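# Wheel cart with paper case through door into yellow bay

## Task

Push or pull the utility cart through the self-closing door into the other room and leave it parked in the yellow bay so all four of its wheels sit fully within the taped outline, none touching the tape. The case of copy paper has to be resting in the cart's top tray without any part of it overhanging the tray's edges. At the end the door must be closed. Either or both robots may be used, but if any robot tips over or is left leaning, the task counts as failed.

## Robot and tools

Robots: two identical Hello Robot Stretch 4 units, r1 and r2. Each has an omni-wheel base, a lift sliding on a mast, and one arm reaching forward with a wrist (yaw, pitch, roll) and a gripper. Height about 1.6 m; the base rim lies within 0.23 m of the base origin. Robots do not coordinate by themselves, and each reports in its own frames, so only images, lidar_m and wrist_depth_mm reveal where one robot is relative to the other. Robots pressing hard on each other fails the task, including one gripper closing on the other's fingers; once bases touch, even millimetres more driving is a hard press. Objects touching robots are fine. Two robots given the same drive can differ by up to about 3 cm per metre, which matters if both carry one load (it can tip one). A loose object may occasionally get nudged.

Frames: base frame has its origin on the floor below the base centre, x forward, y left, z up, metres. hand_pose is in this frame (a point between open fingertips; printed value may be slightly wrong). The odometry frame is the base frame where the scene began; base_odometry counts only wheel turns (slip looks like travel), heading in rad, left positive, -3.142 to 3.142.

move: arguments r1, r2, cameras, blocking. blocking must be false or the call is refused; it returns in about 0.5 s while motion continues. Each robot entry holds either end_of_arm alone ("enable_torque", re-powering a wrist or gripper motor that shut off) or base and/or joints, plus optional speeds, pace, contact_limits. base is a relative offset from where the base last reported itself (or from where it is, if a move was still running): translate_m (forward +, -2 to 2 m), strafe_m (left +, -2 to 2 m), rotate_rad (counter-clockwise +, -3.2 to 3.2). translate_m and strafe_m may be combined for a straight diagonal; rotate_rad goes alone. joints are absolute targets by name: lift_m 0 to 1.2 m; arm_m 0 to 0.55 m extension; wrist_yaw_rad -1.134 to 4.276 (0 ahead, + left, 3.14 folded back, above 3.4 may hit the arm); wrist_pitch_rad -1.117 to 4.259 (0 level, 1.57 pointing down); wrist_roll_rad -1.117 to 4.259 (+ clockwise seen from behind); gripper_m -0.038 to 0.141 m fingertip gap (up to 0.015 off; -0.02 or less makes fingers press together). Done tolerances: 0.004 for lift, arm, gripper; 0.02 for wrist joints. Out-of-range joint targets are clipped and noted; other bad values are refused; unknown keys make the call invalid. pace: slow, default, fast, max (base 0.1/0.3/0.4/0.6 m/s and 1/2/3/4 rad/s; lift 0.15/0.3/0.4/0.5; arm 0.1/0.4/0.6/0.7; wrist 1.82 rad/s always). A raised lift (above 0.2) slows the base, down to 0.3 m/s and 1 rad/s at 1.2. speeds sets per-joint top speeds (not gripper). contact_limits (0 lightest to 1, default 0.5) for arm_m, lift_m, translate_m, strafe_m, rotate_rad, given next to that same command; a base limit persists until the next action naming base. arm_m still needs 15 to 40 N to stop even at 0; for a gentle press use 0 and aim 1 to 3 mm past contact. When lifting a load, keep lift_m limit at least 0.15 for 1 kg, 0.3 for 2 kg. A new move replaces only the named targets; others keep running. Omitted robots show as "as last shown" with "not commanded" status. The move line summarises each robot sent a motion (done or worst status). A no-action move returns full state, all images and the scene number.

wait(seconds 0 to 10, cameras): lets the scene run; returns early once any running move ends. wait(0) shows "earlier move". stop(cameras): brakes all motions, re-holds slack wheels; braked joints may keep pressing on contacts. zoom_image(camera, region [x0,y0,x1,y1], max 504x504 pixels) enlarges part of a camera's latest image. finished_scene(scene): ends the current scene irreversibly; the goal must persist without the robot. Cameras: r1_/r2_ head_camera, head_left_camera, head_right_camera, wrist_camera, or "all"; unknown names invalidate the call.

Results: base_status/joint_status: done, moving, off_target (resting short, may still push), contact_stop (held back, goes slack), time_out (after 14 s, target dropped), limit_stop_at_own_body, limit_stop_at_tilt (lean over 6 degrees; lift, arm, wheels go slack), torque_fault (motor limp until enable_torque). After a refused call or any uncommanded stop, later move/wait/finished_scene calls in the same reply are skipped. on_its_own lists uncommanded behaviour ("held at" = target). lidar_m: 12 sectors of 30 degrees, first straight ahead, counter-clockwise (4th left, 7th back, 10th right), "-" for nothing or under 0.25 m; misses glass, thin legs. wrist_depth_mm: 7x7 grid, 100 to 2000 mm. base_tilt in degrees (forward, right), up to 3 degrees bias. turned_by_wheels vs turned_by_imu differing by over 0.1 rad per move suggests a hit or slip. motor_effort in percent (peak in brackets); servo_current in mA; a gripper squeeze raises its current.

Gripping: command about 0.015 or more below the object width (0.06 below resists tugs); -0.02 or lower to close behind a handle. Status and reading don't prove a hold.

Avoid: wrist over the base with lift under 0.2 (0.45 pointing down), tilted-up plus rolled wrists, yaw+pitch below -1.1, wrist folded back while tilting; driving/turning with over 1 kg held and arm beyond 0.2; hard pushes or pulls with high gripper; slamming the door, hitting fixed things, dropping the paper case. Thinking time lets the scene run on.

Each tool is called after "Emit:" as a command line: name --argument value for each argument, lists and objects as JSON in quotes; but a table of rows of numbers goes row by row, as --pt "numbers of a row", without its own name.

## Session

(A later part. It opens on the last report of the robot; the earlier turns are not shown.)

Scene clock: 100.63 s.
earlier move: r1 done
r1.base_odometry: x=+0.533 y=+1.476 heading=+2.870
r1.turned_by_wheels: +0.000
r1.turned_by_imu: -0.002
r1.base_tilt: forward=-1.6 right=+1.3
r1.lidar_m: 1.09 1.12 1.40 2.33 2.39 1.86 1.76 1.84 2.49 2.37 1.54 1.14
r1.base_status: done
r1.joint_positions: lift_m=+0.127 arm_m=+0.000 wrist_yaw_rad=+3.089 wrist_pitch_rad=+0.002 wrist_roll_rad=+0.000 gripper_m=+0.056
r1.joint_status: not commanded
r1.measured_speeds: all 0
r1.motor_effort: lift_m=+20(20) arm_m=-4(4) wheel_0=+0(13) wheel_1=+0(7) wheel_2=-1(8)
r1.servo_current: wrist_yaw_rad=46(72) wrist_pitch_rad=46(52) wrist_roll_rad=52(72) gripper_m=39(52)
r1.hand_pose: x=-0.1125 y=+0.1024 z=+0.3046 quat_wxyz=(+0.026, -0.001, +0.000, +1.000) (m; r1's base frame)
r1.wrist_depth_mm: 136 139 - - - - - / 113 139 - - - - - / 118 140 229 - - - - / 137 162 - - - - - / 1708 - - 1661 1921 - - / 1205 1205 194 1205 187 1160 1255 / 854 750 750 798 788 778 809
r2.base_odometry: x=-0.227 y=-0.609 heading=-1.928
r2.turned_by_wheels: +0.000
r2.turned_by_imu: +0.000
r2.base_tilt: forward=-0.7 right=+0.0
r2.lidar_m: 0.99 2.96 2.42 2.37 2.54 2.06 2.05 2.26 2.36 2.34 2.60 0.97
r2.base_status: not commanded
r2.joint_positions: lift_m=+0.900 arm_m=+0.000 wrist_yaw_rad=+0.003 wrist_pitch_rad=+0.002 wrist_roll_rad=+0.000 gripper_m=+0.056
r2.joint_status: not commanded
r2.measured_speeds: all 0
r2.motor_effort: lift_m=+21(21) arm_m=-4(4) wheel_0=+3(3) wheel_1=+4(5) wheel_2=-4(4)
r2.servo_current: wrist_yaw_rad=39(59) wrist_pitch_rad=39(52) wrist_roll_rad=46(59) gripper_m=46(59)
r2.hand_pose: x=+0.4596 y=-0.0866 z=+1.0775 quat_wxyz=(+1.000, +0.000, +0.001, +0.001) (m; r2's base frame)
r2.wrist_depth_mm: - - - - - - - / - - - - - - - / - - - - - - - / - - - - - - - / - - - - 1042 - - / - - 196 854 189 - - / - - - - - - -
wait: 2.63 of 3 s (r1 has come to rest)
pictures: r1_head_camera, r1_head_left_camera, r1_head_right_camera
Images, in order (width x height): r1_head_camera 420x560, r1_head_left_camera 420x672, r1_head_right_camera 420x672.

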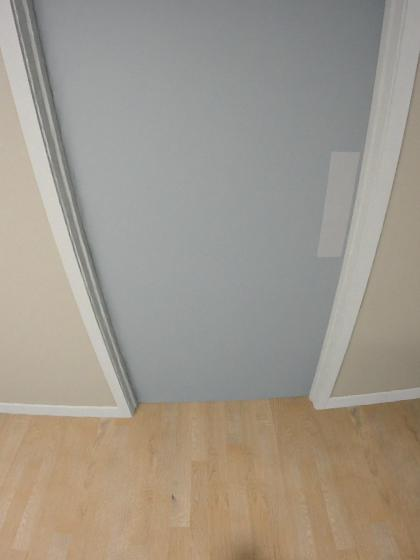

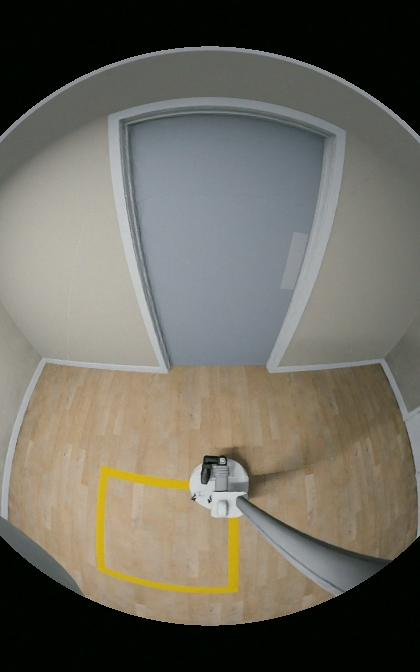

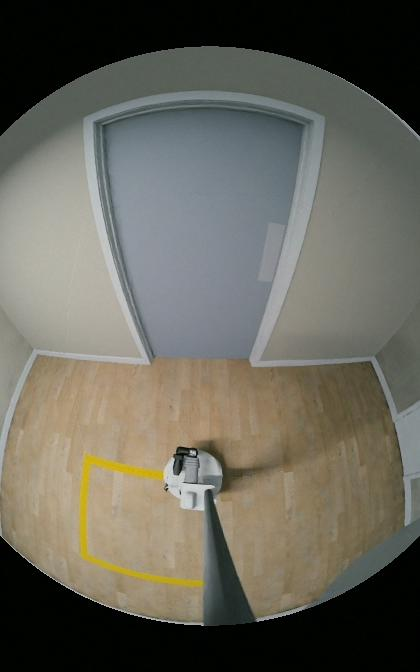

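Emit:
move --blocking false --r1 '{"base":{"translate_m":0.78},"pace":"default"}' --r2 '{"base":{"rotate_rad":-0.12},"joints":{"wrist_pitch_rad":0.9}}'

Emit:
wait --seconds 1.5

Emit:
wait --seconds 2.2 --cameras '["r1_head_left_camera","r1_head_camera","r2_head_camera","r2_head_left_camera","r2_head_right_camera","r2_wrist_camera"]'

Emit:
move --blocking false --r1 '{"base":{"translate_m":0.95},"pace":"slow","contact_limits":{"translate_m":0.8}}'

Scene clock: 119.60 s.
move: r1 moving; r2 moving
r1.base_odometry: x=+0.503 y=+1.484 heading=+2.870
r1.turned_by_wheels: +0.000
r1.turned_by_imu: +0.000
r1.base_tilt: forward=-1.6 right=+1.3
r1.lidar_m: 1.06 1.08 1.36 2.31 2.38 1.89 1.78 1.83 2.47 2.37 1.50 1.11
r1.base_status: translate_m moving
r1.joint_positions: lift_m=+0.127 arm_m=+0.000 wrist_yaw_rad=+3.089 wrist_pitch_rad=+0.002 wrist_roll_rad=+0.000 gripper_m=+0.056
r1.joint_status: not commanded
r1.measured_speeds: translate_m=+0.121 strafe_m=-0.002 rotate_rad=+0.001 lift_m=+0.000 arm_m=+0.000 wrist_yaw_rad=+0.000 wrist_pitch_rad=+0.000 wrist_roll_rad=+0.000
r1.motor_effort: lift_m=+20(20) arm_m=-4(4) wheel_0=+6(7) wheel_1=+6(9) wheel_2=-9(9)
r1.servo_current: wrist_yaw_rad=52(59) wrist_pitch_rad=39(46) wrist_roll_rad=52(72) gripper_m=39(46)
r1.hand_pose: x=-0.1125 y=+0.1024 z=+0.3046 quat_wxyz=(+0.026, -0.001, +0.000, +1.000) (m; r1's base frame)
r1.wrist_depth_mm: 136 138 - - - - - / 112 139 - - - - - / 117 139 224 - - - - / 137 162 - - - - - / 1708 - - 1661 1921 - - / 1160 1182 194 1182 187 1160 1255 / 842 750 750 788 788 778 820
r2.base_odometry: x=-0.227 y=-0.609 heading=-2.048
r2.turned_by_wheels: -0.119
r2.turned_by_imu: -0.116
r2.base_tilt: forward=-0.7 right=+0.0
r2.lidar_m: 0.95 3.25 2.46 2.37 2.56 2.12 2.03 2.18 2.40 2.34 2.51 3.55
r2.base_status: rotate_rad moving
r2.joint_positions: lift_m=+0.900 arm_m=+0.000 wrist_yaw_rad=+0.003 wrist_pitch_rad=+0.582 wrist_roll_rad=+0.000 gripper_m=+0.056
r2.joint_status: wrist_pitch_rad moving
r2.measured_speeds: translate_m=-0.001 strafe_m=+0.000 rotate_rad=-0.033 lift_m=+0.000 arm_m=+0.000 wrist_yaw_rad=+0.000 wrist_pitch_rad=+1.818 wrist_roll_rad=+0.000
r2.motor_effort: lift_m=+21(21) arm_m=-4(4) wheel_0=+5(9) wheel_1=+3(10) wheel_2=+5(10)
r2.servo_current: wrist_yaw_rad=59(59) wrist_pitch_rad=104(104) wrist_roll_rad=39(52) gripper_m=46(52)
r2.hand_pose: x=+0.4121 y=-0.0868 z=+0.9194 quat_wxyz=(+0.958, +0.000, +0.287, +0.001) (m; r2's base frame)
r2.wrist_depth_mm: - - - 1060 1008 - - / - - - 1060 1098 - - / - - - - - - - / - - - - 1863 1983 1921 / 1661 1661 1618 - 1537 1576 1576 / 1397 1366 195 1205 190 1366 1281 / 1205 1160 1182 - - 1138 1160
pictures: none

Scene clock: 120.27 s.
earlier move: r1 moving; r2 done
r1.base_odometry: x=+0.368 y=+1.521 heading=+2.870
r1.turned_by_wheels: +0.000
r1.turned_by_imu: +0.000
r1.base_tilt: forward=-1.6 right=+1.3
r1.lidar_m: 0.92 0.96 1.19 2.33 2.39 2.04 1.91 2.02 2.49 2.38 1.29 0.99
r1.base_status: translate_m moving
r1.joint_positions: lift_m=+0.127 arm_m=+0.000 wrist_yaw_rad=+3.089 wrist_pitch_rad=+0.002 wrist_roll_rad=+0.000 gripper_m=+0.056
r1.joint_status: not commanded
r1.measured_speeds: translate_m=+0.288 strafe_m=-0.001 rotate_rad=+0.000 lift_m=+0.000 arm_m=+0.000 wrist_yaw_rad=+0.000 wrist_pitch_rad=+0.000 wrist_roll_rad=+0.000
r1.motor_effort: lift_m=+20(20) arm_m=-4(4) wheel_0=+7(9) wheel_1=+5(9) wheel_2=-10(10)
r1.servo_current: wrist_yaw_rad=39(59) wrist_pitch_rad=46(46) wrist_roll_rad=52(72) gripper_m=46(46)
r1.hand_pose: x=-0.1125 y=+0.1024 z=+0.3046 quat_wxyz=(+0.026, -0.001, +0.000, +1.000) (m; r1's base frame)
r1.wrist_depth_mm: 136 138 - - - - - / 112 139 - - - - - / 116 139 268 - - - - / 137 159 - - - - - / 1618 1708 - - - - - / 1182 1229 194 1160 187 1138 1255 / 854 750 750 809 798 778 809
r2.base_odometry: x=-0.227 y=-0.609 heading=-2.048
r2.turned_by_wheels: +0.000
r2.turned_by_imu: +0.000
r2.base_tilt: forward=-0.7 right=+0.1
r2.lidar_m: 0.96 3.25 2.46 2.37 2.55 2.11 2.06 2.19 2.39 2.33 2.49 3.57
r2.base_status: done
r2.joint_positions: lift_m=+0.900 arm_m=+0.000 wrist_yaw_rad=+0.003 wrist_pitch_rad=+0.898 wrist_roll_rad=+0.000 gripper_m=+0.056
r2.joint_status: all done
r2.measured_speeds: all 0
r2.motor_effort: lift_m=+21(21) arm_m=-4(4) wheel_0=+3(9) wheel_1=+2(10) wheel_2=+4(10)
r2.servo_current: wrist_yaw_rad=52(65) wrist_pitch_rad=39(104) wrist_roll_rad=46(52) gripper_m=46(52)
r2.hand_pose: x=+0.3509 y=-0.0869 z=+0.8524 quat_wxyz=(+0.901, -0.001, +0.434, +0.001) (m; r2's base frame)
r2.wrist_depth_mm: - - - - 1808 1921 1983 / 1756 1756 1661 - 1576 1618 1661 / 1537 1499 1499 - 1430 1464 1464 / 1366 1366 1336 1308 1308 1281 1281 / 1182 1182 1182 1205 1160 1160 1182 / 1098 1078 196 1078 190 1078 1042 / 1008 976 991 - - 960 946
wait: 0.67 of 1.5 s (r2 has come to rest)
pictures: none

Scene clock: 122.47 s.
earlier move: r1 moving
r1.base_odometry: x=-0.196 y=+1.678 heading=+2.870
r1.turned_by_wheels: +0.000
r1.turned_by_imu: +0.000
r1.base_tilt: forward=-1.6 right=+1.3
r1.lidar_m: 0.32 0.36 0.48 0.97 2.42 2.66 2.51 2.61 2.46 1.32 0.53 0.37
r1.base_status: translate_m moving
r1.joint_positions: lift_m=+0.127 arm_m=+0.000 wrist_yaw_rad=+3.089 wrist_pitch_rad=+0.002 wrist_roll_rad=+0.000 gripper_m=+0.056
r1.joint_status: not commanded
r1.measured_speeds: translate_m=+0.111 strafe_m=+0.000 rotate_rad=-0.003 lift_m=+0.000 arm_m=+0.000 wrist_yaw_rad=+0.000 wrist_pitch_rad=+0.000 wrist_roll_rad=+0.000
r1.motor_effort: lift_m=+20(20) arm_m=-4(4) wheel_0=+2(9) wheel_1=+0(9) wheel_2=+0(10)
r1.servo_current: wrist_yaw_rad=59(65) wrist_pitch_rad=39(52) wrist_roll_rad=59(72) gripper_m=46(52)
r1.hand_pose: x=-0.1125 y=+0.1024 z=+0.3046 quat_wxyz=(+0.026, -0.001, +0.000, +1.000) (m; r1's base frame)
r1.wrist_depth_mm: 136 138 - - - - - / 113 139 - - - - - / 118 140 272 - - - - / 137 161 - - - - - / 1921 - - - - - - / 1182 1182 191 1182 187 1281 1255 / 842 750 707 143 741 778 831
r2.base_odometry: x=-0.227 y=-0.609 heading=-2.048
r2.turned_by_wheels: +0.000
r2.turned_by_imu: +0.000
r2.base_tilt: forward=-0.7 right=+0.1
r2.lidar_m: 0.98 3.25 2.48 2.38 2.57 2.10 2.04 2.18 2.40 2.34 2.47 3.56
r2.base_status: done
r2.joint_positions: lift_m=+0.900 arm_m=+0.000 wrist_yaw_rad=+0.003 wrist_pitch_rad=+0.898 wrist_roll_rad=+0.000 gripper_m=+0.056
r2.joint_status: all done
r2.measured_speeds: all 0
r2.motor_effort: lift_m=+21(21) arm_m=-4(4) wheel_0=+3(9) wheel_1=+1(10) wheel_2=+4(10)
r2.servo_current: wrist_yaw_rad=52(65) wrist_pitch_rad=33(104) wrist_roll_rad=39(59) gripper_m=46(59)
r2.hand_pose: x=+0.3509 y=-0.0869 z=+0.8524 quat_wxyz=(+0.901, -0.001, +0.434, +0.001) (m; r2's base frame)
r2.wrist_depth_mm: - - - - 1808 1983 1921 / 1756 1708 1661 - 1576 1618 1661 / 1537 1499 1464 - 1430 1464 1430 / 1366 1336 1308 1336 1308 1281 1281 / 1182 1205 1182 1205 1182 1160 1138 / 1098 1098 196 1078 190 1060 1042 / 1008 976 1008 - - 960 946
wait: 2.20 s; no rest
pictures: r1_head_camera, r1_head_left_camera, r2_head_camera, r2_head_left_camera, r2_head_right_camera, r2_wrist_camera
Images, in order (width x height): r1_head_camera 420x560, r1_head_left_camera 420x672, r2_head_camera 420x560, r2_head_left_camera 420x672, r2_head_right_camera 420x672, r2_wrist_camera 616x392.

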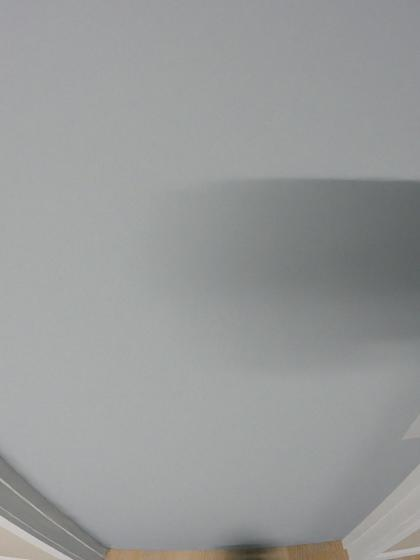

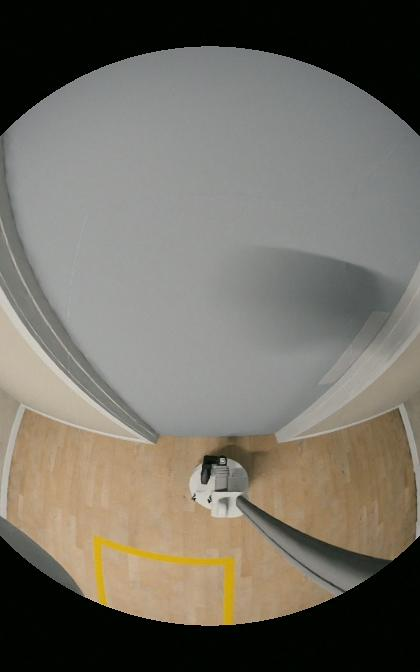

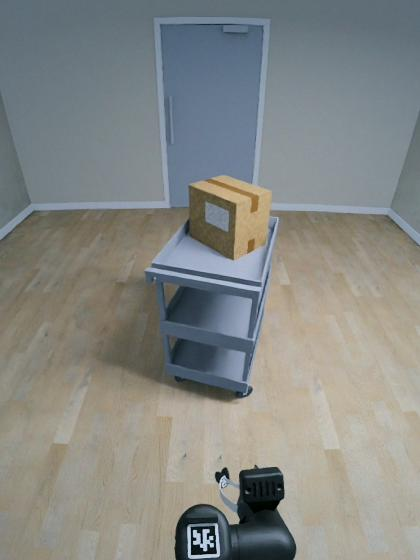

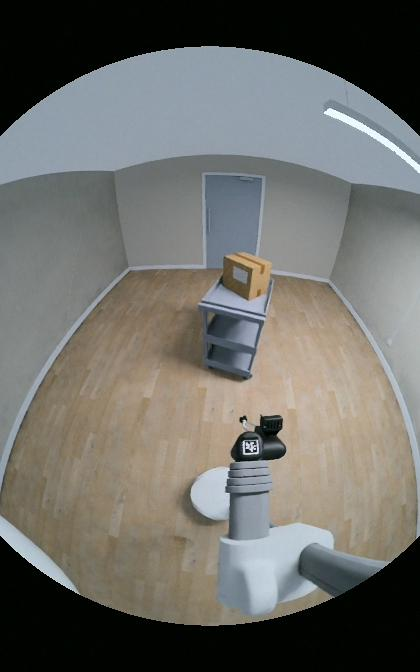

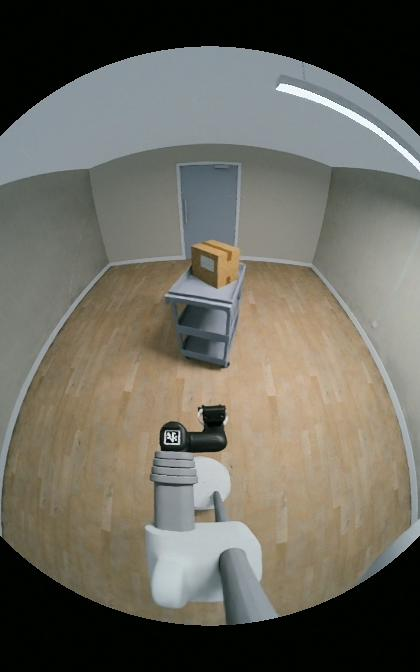

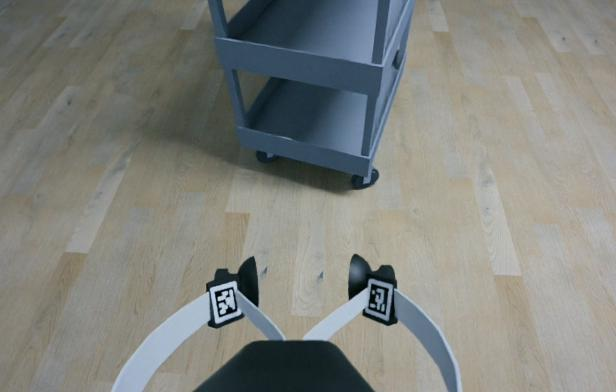

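Scene clock: 122.97 s.
earlier move: r1 replaced
move: r1 moving
r1.base_odometry: x=-0.244 y=+1.692 heading=+2.871
r1.turned_by_wheels: +0.000
r1.turned_by_imu: +0.000
r1.base_tilt: forward=-1.6 right=+1.3
r1.lidar_m: 0.28 0.30 0.43 0.79 2.46 2.70 2.57 2.67 2.48 1.05 0.45 0.30
r1.base_status: earlier translate_m replaced; translate_m moving
r1.joint_positions: lift_m=+0.127 arm_m=+0.000 wrist_yaw_rad=+3.089 wrist_pitch_rad=+0.002 wrist_roll_rad=+0.000 gripper_m=+0.056
r1.joint_status: not commanded
r1.measured_speeds: translate_m=+0.100 strafe_m=+0.000 rotate_rad=+0.001 lift_m=+0.000 arm_m=+0.000 wrist_yaw_rad=+0.000 wrist_pitch_rad=+0.000 wrist_roll_rad=+0.000
r1.motor_effort: lift_m=+20(20) arm_m=-4(4) wheel_0=+6(6) wheel_1=+2(6) wheel_2=-4(6)
r1.servo_current: wrist_yaw_rad=52(65) wrist_pitch_rad=39(46) wrist_roll_rad=52(59) gripper_m=39(46)
r1.contact_limits: translate_m 0.8
r1.hand_pose: x=-0.1125 y=+0.1024 z=+0.3046 quat_wxyz=(+0.026, -0.001, +0.000, +1.000) (m; r1's base frame)
r1.wrist_depth_mm: 136 139 - - - - - / 113 139 - - - - - / 118 140 272 - - - - / 137 162 - - - - - / 1983 - - - - - - / 1182 1182 193 1182 187 1281 1255 / 842 750 750 143 788 778 809
r2: as last shown
r2.base_tilt: forward=-0.6 right=+0.1
r2.lidar_m: 0.98 3.25 2.49 2.37 2.56 2.10 2.05 2.15 2.38 2.34 2.47 3.56
r2.motor_effort: lift_m=+21(21) arm_m=-3(4) wheel_0=+4(4) wheel_1=+2(2) wheel_2=+4(4)
r2.servo_current: wrist_yaw_rad=46(52) wrist_pitch_rad=39(46) wrist_roll_rad=33(52) gripper_m=46(52)
r2.wrist_depth_mm: - - - - 1808 1863 1863 / 1708 1708 1618 - 1537 1708 1618 / 1537 1537 1464 - 1430 1464 1430 / 1336 1308 1336 1336 1308 1308 1281 / 1205 1205 1182 1182 1182 1160 1138 / 1078 1078 196 1060 190 1042 1060 / 1008 991 1008 - - 976 960
pictures: none

Emit:
wait --seconds 4 --cameras '["r1_head_left_camera","r2_head_camera"]'

Scene clock: 137.10 s.
earlier move: r1 done
r1.base_odometry: x=-1.112 y=+1.932 heading=+2.871
r1.turned_by_wheels: +0.000
r1.turned_by_imu: +0.017
r1.base_tilt: forward=-1.6 right=+1.3
r1.lidar_m: 0.32 0.25 - 0.25 0.27 0.60 3.54 0.71 0.72 1.96 2.40 3.26
r1.base_status: done
r1.joint_positions: lift_m=+0.127 arm_m=+0.000 wrist_yaw_rad=+3.092 wrist_pitch_rad=+0.002 wrist_roll_rad=+0.000 gripper_m=+0.056
r1.joint_status: not commanded
r1.measured_speeds: all 0
r1.motor_effort: lift_m=+20(20) arm_m=+5(14) wheel_0=+0(29) wheel_1=+10(22) wheel_2=-3(25)
r1.servo_current: wrist_yaw_rad=52(111) wrist_pitch_rad=46(52) wrist_roll_rad=39(78) gripper_m=46(52)
r1.contact_limits: translate_m 0.8
r1.hand_pose: x=-0.1129 y=+0.1016 z=+0.3046 quat_wxyz=(+0.025, -0.001, +0.000, +1.000) (m; r1's base frame)
r1.wrist_depth_mm: - 137 - - - - 355 / - 137 - - - - 322 / 110 138 211 - - - 373 / 124 138 - - - - 373 / 1708 - - - - 1863 375 / 1205 1160 193 1182 187 1078 368 / 854 750 759 788 788 521 364
r2.base_odometry: x=-0.227 y=-0.609 heading=-2.048
r2.turned_by_wheels: +0.000
r2.turned_by_imu: +0.002
r2.base_tilt: forward=-0.7 right=+0.0
r2.lidar_m: 0.99 3.24 2.47 2.38 2.53 2.11 2.06 2.18 2.42 2.34 2.49 3.56
r2.base_status: not commanded
r2.joint_positions: lift_m=+0.900 arm_m=+0.000 wrist_yaw_rad=+0.003 wrist_pitch_rad=+0.898 wrist_roll_rad=+0.000 gripper_m=+0.056
r2.joint_status: not commanded
r2.measured_speeds: all 0
r2.motor_effort: lift_m=+21(21) arm_m=-4(4) wheel_0=+3(4) wheel_1=+2(2) wheel_2=+4(4)
r2.servo_current: wrist_yaw_rad=52(65) wrist_pitch_rad=39(52) wrist_roll_rad=46(65) gripper_m=46(59)
r2.hand_pose: x=+0.3509 y=-0.0869 z=+0.8524 quat_wxyz=(+0.901, -0.001, +0.434, +0.001) (m; r2's base frame)
r2.wrist_depth_mm: - - - - 1808 1921 1983 / 1708 1756 1661 - 1576 1661 1661 / 1537 1499 1499 - 1430 1430 1464 / 1308 1336 1308 1308 1308 1281 1281 / 1205 1182 1182 1160 1160 1160 1138 / 1078 1078 196 1078 190 1042 1042 / 1008 991 991 - - 976 976
wait: 0.00 of 4 s (r1 has come to rest)
pictures: r1_head_left_camera, r2_head_camera
Images, in order (width x height): r1_head_left_camera 420x672, r2_head_camera 420x560.

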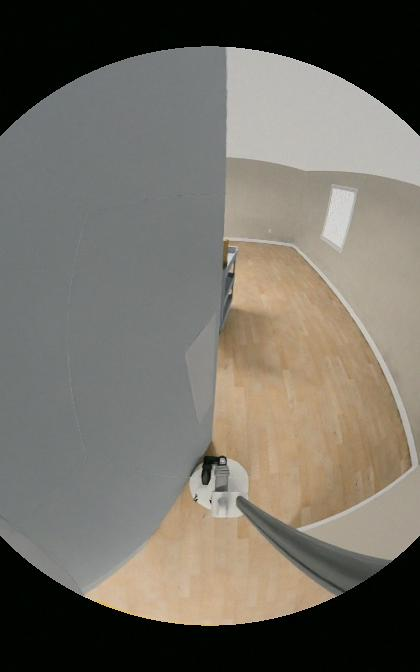

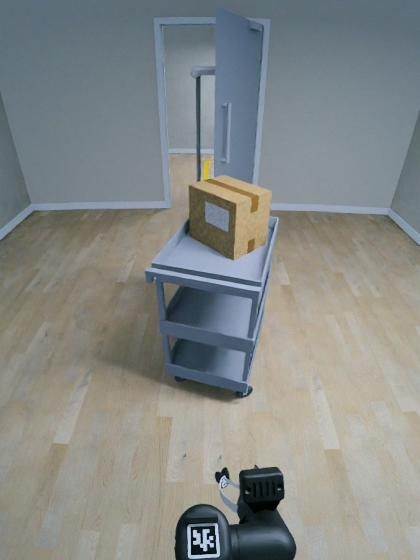

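Emit:
move --blocking false --r1 '{"base":{"strafe_m":0.45},"pace":"slow","contact_limits":{"strafe_m":0.8}}' --r2 '{"joints":{"wrist_pitch_rad":0.3,"lift_m":0.75}}'

Emit:
wait --seconds 2.5

Emit:
wait --seconds 4 --cameras '["r1_head_left_camera","r2_head_camera","r2_wrist_camera"]'

Scene clock: 154.03 s.
move: r1 moving; r2 moving
r1.base_odometry: x=-1.115 y=+1.919 heading=+2.870
r1.turned_by_wheels: +0.000
r1.turned_by_imu: -0.001
r1.base_tilt: forward=-1.6 right=+1.3
r1.lidar_m: 0.33 0.25 - 0.25 0.25 0.57 3.53 0.73 0.71 1.90 2.43 3.25
r1.base_status: strafe_m moving
r1.joint_positions: lift_m=+0.127 arm_m=+0.000 wrist_yaw_rad=+3.092 wrist_pitch_rad=+0.002 wrist_roll_rad=+0.000 gripper_m=+0.056
r1.joint_status: not commanded
r1.measured_speeds: translate_m=+0.000 strafe_m=+0.055 rotate_rad=+0.000 lift_m=+0.000 arm_m=+0.000 wrist_yaw_rad=+0.000 wrist_pitch_rad=+0.000 wrist_roll_rad=+0.000
r1.motor_effort: lift_m=+20(20) arm_m=+5(5) wheel_0=-17(17) wheel_1=+11(14) wheel_2=-2(3)
r1.servo_current: wrist_yaw_rad=46(65) wrist_pitch_rad=46(46) wrist_roll_rad=39(59) gripper_m=46(46)
r1.contact_limits: strafe_m 0.8
r1.hand_pose: x=-0.1129 y=+0.1016 z=+0.3046 quat_wxyz=(+0.025, -0.001, +0.000, +1.000) (m; r1's base frame)
r1.wrist_depth_mm: - 137 - - - - 330 / - 137 - - - - 336 / 110 137 210 - - - 342 / 125 138 - - - - 343 / 1708 - - - - 1618 345 / 1160 1229 194 1205 187 1060 340 / 854 759 750 798 798 469 297
r2.base_odometry: x=-0.227 y=-0.609 heading=-2.048
r2.turned_by_wheels: +0.000
r2.turned_by_imu: +0.000
r2.base_tilt: forward=-0.7 right=+0.0
r2.lidar_m: 0.96 3.25 2.48 2.38 2.53 2.11 2.03 2.17 2.40 2.34 2.48 3.53
r2.base_status: not commanded
r2.joint_positions: lift_m=+0.862 arm_m=+0.000 wrist_yaw_rad=+0.003 wrist_pitch_rad=+0.379 wrist_roll_rad=+0.000 gripper_m=+0.056
r2.joint_status: lift_m moving; wrist_pitch_rad moving
r2.measured_speeds: translate_m=+0.000 strafe_m=+0.000 rotate_rad=+0.000 lift_m=-0.146 arm_m=+0.000 wrist_yaw_rad=+0.000 wrist_pitch_rad=-1.088 wrist_roll_rad=+0.000
r2.motor_effort: lift_m=+12(21) arm_m=-4(4) wheel_0=+4(4) wheel_1=+2(2) wheel_2=+4(4)
r2.servo_current: wrist_yaw_rad=46(52) wrist_pitch_rad=46(169) wrist_roll_rad=46(59) gripper_m=52(52)
r2.hand_pose: x=+0.4391 y=-0.0867 z=+0.9339 quat_wxyz=(+0.982, +0.000, +0.188, +0.001) (m; r2's base frame)
r2.wrist_depth_mm: - - - 1118 1042 - - / - - - 1098 1060 - - / - - - 1537 - - - / - - - - - - - / 1863 1863 1756 - 1661 1708 1756 / 1464 1499 195 - 189 1499 1430 / 1281 1255 1255 - - 1205 1229
pictures: none

Scene clock: 155.23 s.
earlier move: r1 moving; r2 done
r1.base_odometry: x=-1.145 y=+1.810 heading=+2.870
r1.turned_by_wheels: +0.000
r1.turned_by_imu: +0.000
r1.base_tilt: forward=-1.6 right=+1.3
r1.lidar_m: 0.43 0.25 0.25 - 0.25 0.42 3.53 0.89 0.79 1.92 2.57 3.43
r1.base_status: strafe_m moving
r1.joint_positions: lift_m=+0.127 arm_m=+0.000 wrist_yaw_rad=+3.092 wrist_pitch_rad=+0.002 wrist_roll_rad=+0.000 gripper_m=+0.056
r1.joint_status: not commanded
r1.measured_speeds: translate_m=+0.001 strafe_m=+0.099 rotate_rad=-0.005 lift_m=+0.000 arm_m=+0.000 wrist_yaw_rad=+0.000 wrist_pitch_rad=+0.000 wrist_roll_rad=+0.000
r1.motor_effort: lift_m=+20(20) arm_m=+5(5) wheel_0=-16(17) wheel_1=+11(15) wheel_2=-1(3)
r1.servo_current: wrist_yaw_rad=39(65) wrist_pitch_rad=46(52) wrist_roll_rad=46(65) gripper_m=33(46)
r1.contact_limits: strafe_m 0.8
r1.hand_pose: x=-0.1129 y=+0.1016 z=+0.3046 quat_wxyz=(+0.025, -0.001, +0.000, +1.000) (m; r1's base frame)
r1.wrist_depth_mm: - 137 - - - 359 214 / - 137 - - - 366 218 / 110 138 211 - - 370 220 / 124 138 - - - 375 220 / 1618 - - - - 377 220 / 1205 1182 193 1205 187 377 220 / 842 759 759 798 798 263 219
r2.base_odometry: x=-0.227 y=-0.609 heading=-2.048
r2.turned_by_wheels: +0.000
r2.turned_by_imu: +0.000
r2.base_tilt: forward=-0.7 right=+0.1
r2.lidar_m: 0.97 3.22 2.48 2.36 2.56 2.11 2.06 2.18 2.40 2.34 2.51 3.57
r2.base_status: not commanded
r2.joint_positions: lift_m=+0.750 arm_m=+0.000 wrist_yaw_rad=+0.003 wrist_pitch_rad=+0.308 wrist_roll_rad=+0.000 gripper_m=+0.056
r2.joint_status: all done
r2.measured_speeds: all 0
r2.motor_effort: lift_m=+14(21) arm_m=-4(4) wheel_0=+3(4) wheel_1=+2(2) wheel_2=+4(4)
r2.servo_current: wrist_yaw_rad=46(52) wrist_pitch_rad=46(169) wrist_roll_rad=46(65) gripper_m=46(52)
r2.hand_pose: x=+0.4460 y=-0.0867 z=+0.8411 quat_wxyz=(+0.988, +0.000, +0.153, +0.001) (m; r2's base frame)
r2.wrist_depth_mm: - - - 1160 - - - / - - - 1078 1078 - - / - - - - - - - / - - - 1537 - - - / - - 1863 - 1863 1863 1921 / 1576 1576 194 - 189 1537 1499 / 1308 1229 1255 - - 1205 1229
wait: 1.20 of 2.5 s (r2 has come to rest)
pictures: none

Scene clock: 159.23 s.
earlier move: r1 contact_stop
r1.base_odometry: x=-1.220 y=+1.545 heading=+2.873
r1.turned_by_wheels: +0.003
r1.turned_by_imu: -0.004
r1.base_tilt: forward=-1.6 right=+1.3
r1.lidar_m: 1.50 0.32 0.25 - 0.25 0.25 0.50 3.60 1.01 1.96 2.77 3.72
r1.base_status: strafe_m contact_stop
r1.joint_positions: lift_m=+0.127 arm_m=+0.000 wrist_yaw_rad=+3.092 wrist_pitch_rad=+0.002 wrist_roll_rad=+0.000 gripper_m=+0.056
r1.joint_status: not commanded
r1.measured_speeds: translate_m=+0.001 strafe_m=-0.034 rotate_rad=-0.006 lift_m=+0.000 arm_m=+0.000 wrist_yaw_rad=+0.000 wrist_pitch_rad=+0.000 wrist_roll_rad=+0.000
r1.on_its_own: the wheels are slack since a contact_stop
r1.motor_effort: lift_m=+20(20) arm_m=+4(5) wheel_0=-2(33) wheel_1=-3(35) wheel_2=+0(11)
r1.servo_current: wrist_yaw_rad=52(72) wrist_pitch_rad=46(52) wrist_roll_rad=52(72) gripper_m=39(46)
r1.contact_limits: strafe_m 0.8
r1.hand_pose: x=-0.1128 y=+0.1016 z=+0.3046 quat_wxyz=(+0.025, -0.001, +0.000, +1.000) (m; r1's base frame)
r1.wrist_depth_mm: 136 138 - 535 281 198 - / 110 138 - 539 283 198 - / 117 139 250 544 285 191 - / 137 151 - 554 286 191 - / 1921 - - 564 287 192 160 / 1205 1205 194 569 191 192 - / 854 750 759 153 270 175 -
r2.base_odometry: x=-0.227 y=-0.609 heading=-2.048
r2.turned_by_wheels: +0.000
r2.turned_by_imu: +0.001
r2.base_tilt: forward=-0.7 right=+0.1
r2.lidar_m: 0.99 3.25 2.46 2.37 2.54 2.10 2.03 2.17 2.39 2.34 2.49 3.53
r2.base_status: not commanded
r2.joint_positions: lift_m=+0.750 arm_m=+0.000 wrist_yaw_rad=+0.003 wrist_pitch_rad=+0.308 wrist_roll_rad=+0.000 gripper_m=+0.056
r2.joint_status: all done
r2.measured_speeds: all 0
r2.motor_effort: lift_m=+14(21) arm_m=-4(4) wheel_0=+4(4) wheel_1=+1(2) wheel_2=+4(4)
r2.servo_current: wrist_yaw_rad=46(65) wrist_pitch_rad=52(169) wrist_roll_rad=39(65) gripper_m=46(59)
r2.hand_pose: x=+0.4460 y=-0.0867 z=+0.8411 quat_wxyz=(+0.988, +0.000, +0.153, +0.001) (m; r2's base frame)
r2.wrist_depth_mm: - - - 1160 - - - / - - - 1098 1060 - - / - - - - - - - / - - - 1537 - - - / - - 1863 - 1808 1921 1863 / 1576 1576 195 - 189 1576 1464 / 1308 1255 1255 - - 1229 1229
wait: 4.00 s; no rest
pictures: r1_head_left_camera, r2_head_camera, r2_wrist_camera
Images, in order (width x height): r1_head_left_camera 420x672, r2_head_camera 420x560, r2_wrist_camera 616x392.

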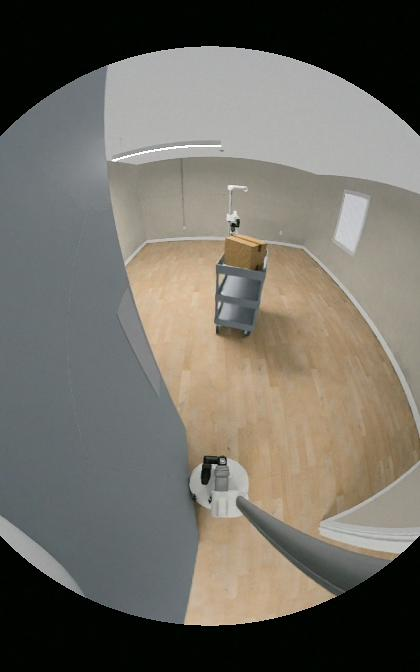

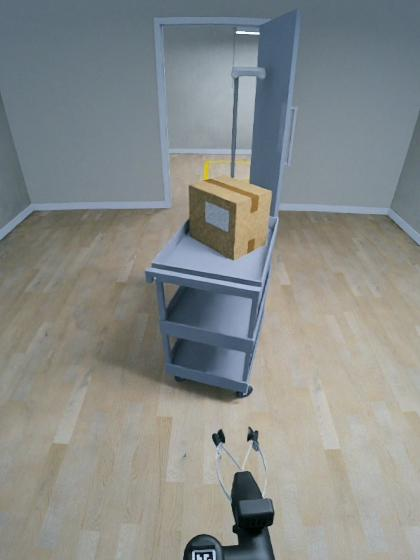

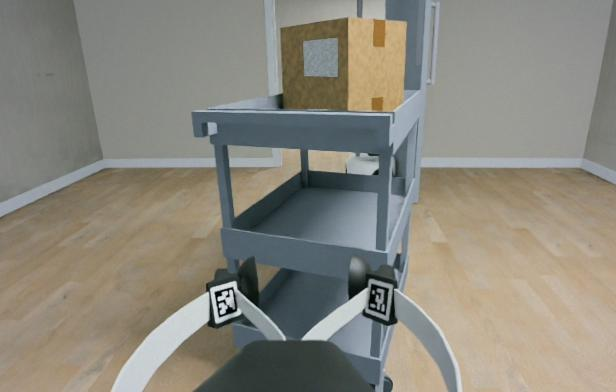

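Emit:
stop --cameras '["r1_head_left_camera","r1_head_right_camera"]'

Emit:
zoom_image --camera "r1_head_left_camera" --region '[200, 170, 290, 350]'

Scene clock: 200.33 s.
earlier move: r1 contact_stop
stop: r1's wheels hold again
r1.base_odometry: x=-0.332 y=+1.810 heading=+2.087
r1.turned_by_wheels: -0.786
r1.turned_by_imu: -0.799
r1.base_tilt: forward=-1.6 right=+1.3
r1.lidar_m: 0.25 0.25 0.25 0.25 0.39 2.49 2.87 2.69 2.69 2.59 2.22 0.37
r1.base_status: strafe_m contact_stop (by the wheels' count: +0.096 of +0.450)
r1.joint_positions: lift_m=+0.127 arm_m=+0.000 wrist_yaw_rad=+3.092 wrist_pitch_rad=+0.002 wrist_roll_rad=+0.000 gripper_m=+0.056
r1.joint_status: not commanded
r1.measured_speeds: all 0
r1.motor_effort: lift_m=+20(20) arm_m=+4(5) wheel_0=+0(33) wheel_1=+0(35) wheel_2=+0(11)
r1.servo_current: wrist_yaw_rad=46(78) wrist_pitch_rad=52(52) wrist_roll_rad=39(72) gripper_m=39(52)
r1.contact_limits: strafe_m 0.8
r1.hand_pose: x=-0.1129 y=+0.1016 z=+0.3046 quat_wxyz=(+0.025, -0.001, +0.000, +1.000) (m; r1's base frame)
r1.wrist_depth_mm: - 137 - - - - - / - 137 - - - - - / 109 138 202 - - - - / 123 138 - - - - - / 1661 - - - - - - / 1229 1336 194 1205 187 1182 1098 / 788 759 759 788 788 778 831
r2.base_odometry: x=-0.227 y=-0.609 heading=-2.048
r2.turned_by_wheels: +0.000
r2.turned_by_imu: +0.003
r2.base_tilt: forward=-0.7 right=+0.0
r2.lidar_m: 0.96 3.24 2.46 2.38 2.56 2.10 2.03 2.17 2.42 2.34 2.48 3.57
r2.base_status: not commanded
r2.joint_positions: lift_m=+0.750 arm_m=+0.000 wrist_yaw_rad=+0.003 wrist_pitch_rad=+0.308 wrist_roll_rad=+0.000 gripper_m=+0.056
r2.joint_status: all done
r2.measured_speeds: all 0
r2.motor_effort: lift_m=+14(21) arm_m=-4(4) wheel_0=+3(4) wheel_1=+1(2) wheel_2=+4(4)
r2.servo_current: wrist_yaw_rad=46(65) wrist_pitch_rad=52(169) wrist_roll_rad=52(65) gripper_m=46(59)
r2.hand_pose: x=+0.4460 y=-0.0867 z=+0.8411 quat_wxyz=(+0.988, +0.000, +0.153, +0.001) (m; r2's base frame)
r2.wrist_depth_mm: - - - 1138 - - - / - - - 1098 1078 - - / - - - - - - - / - - - 1576 - - - / - - 1921 - 1863 1921 1863 / 1537 1537 195 - 189 1537 1430 / 1281 1255 1255 - - 1205 1229
pictures: r1_head_left_camera, r1_head_right_camera
Images, in order (width x height): r1_head_left_camera 420x672, r1_head_right_camera 420x672.

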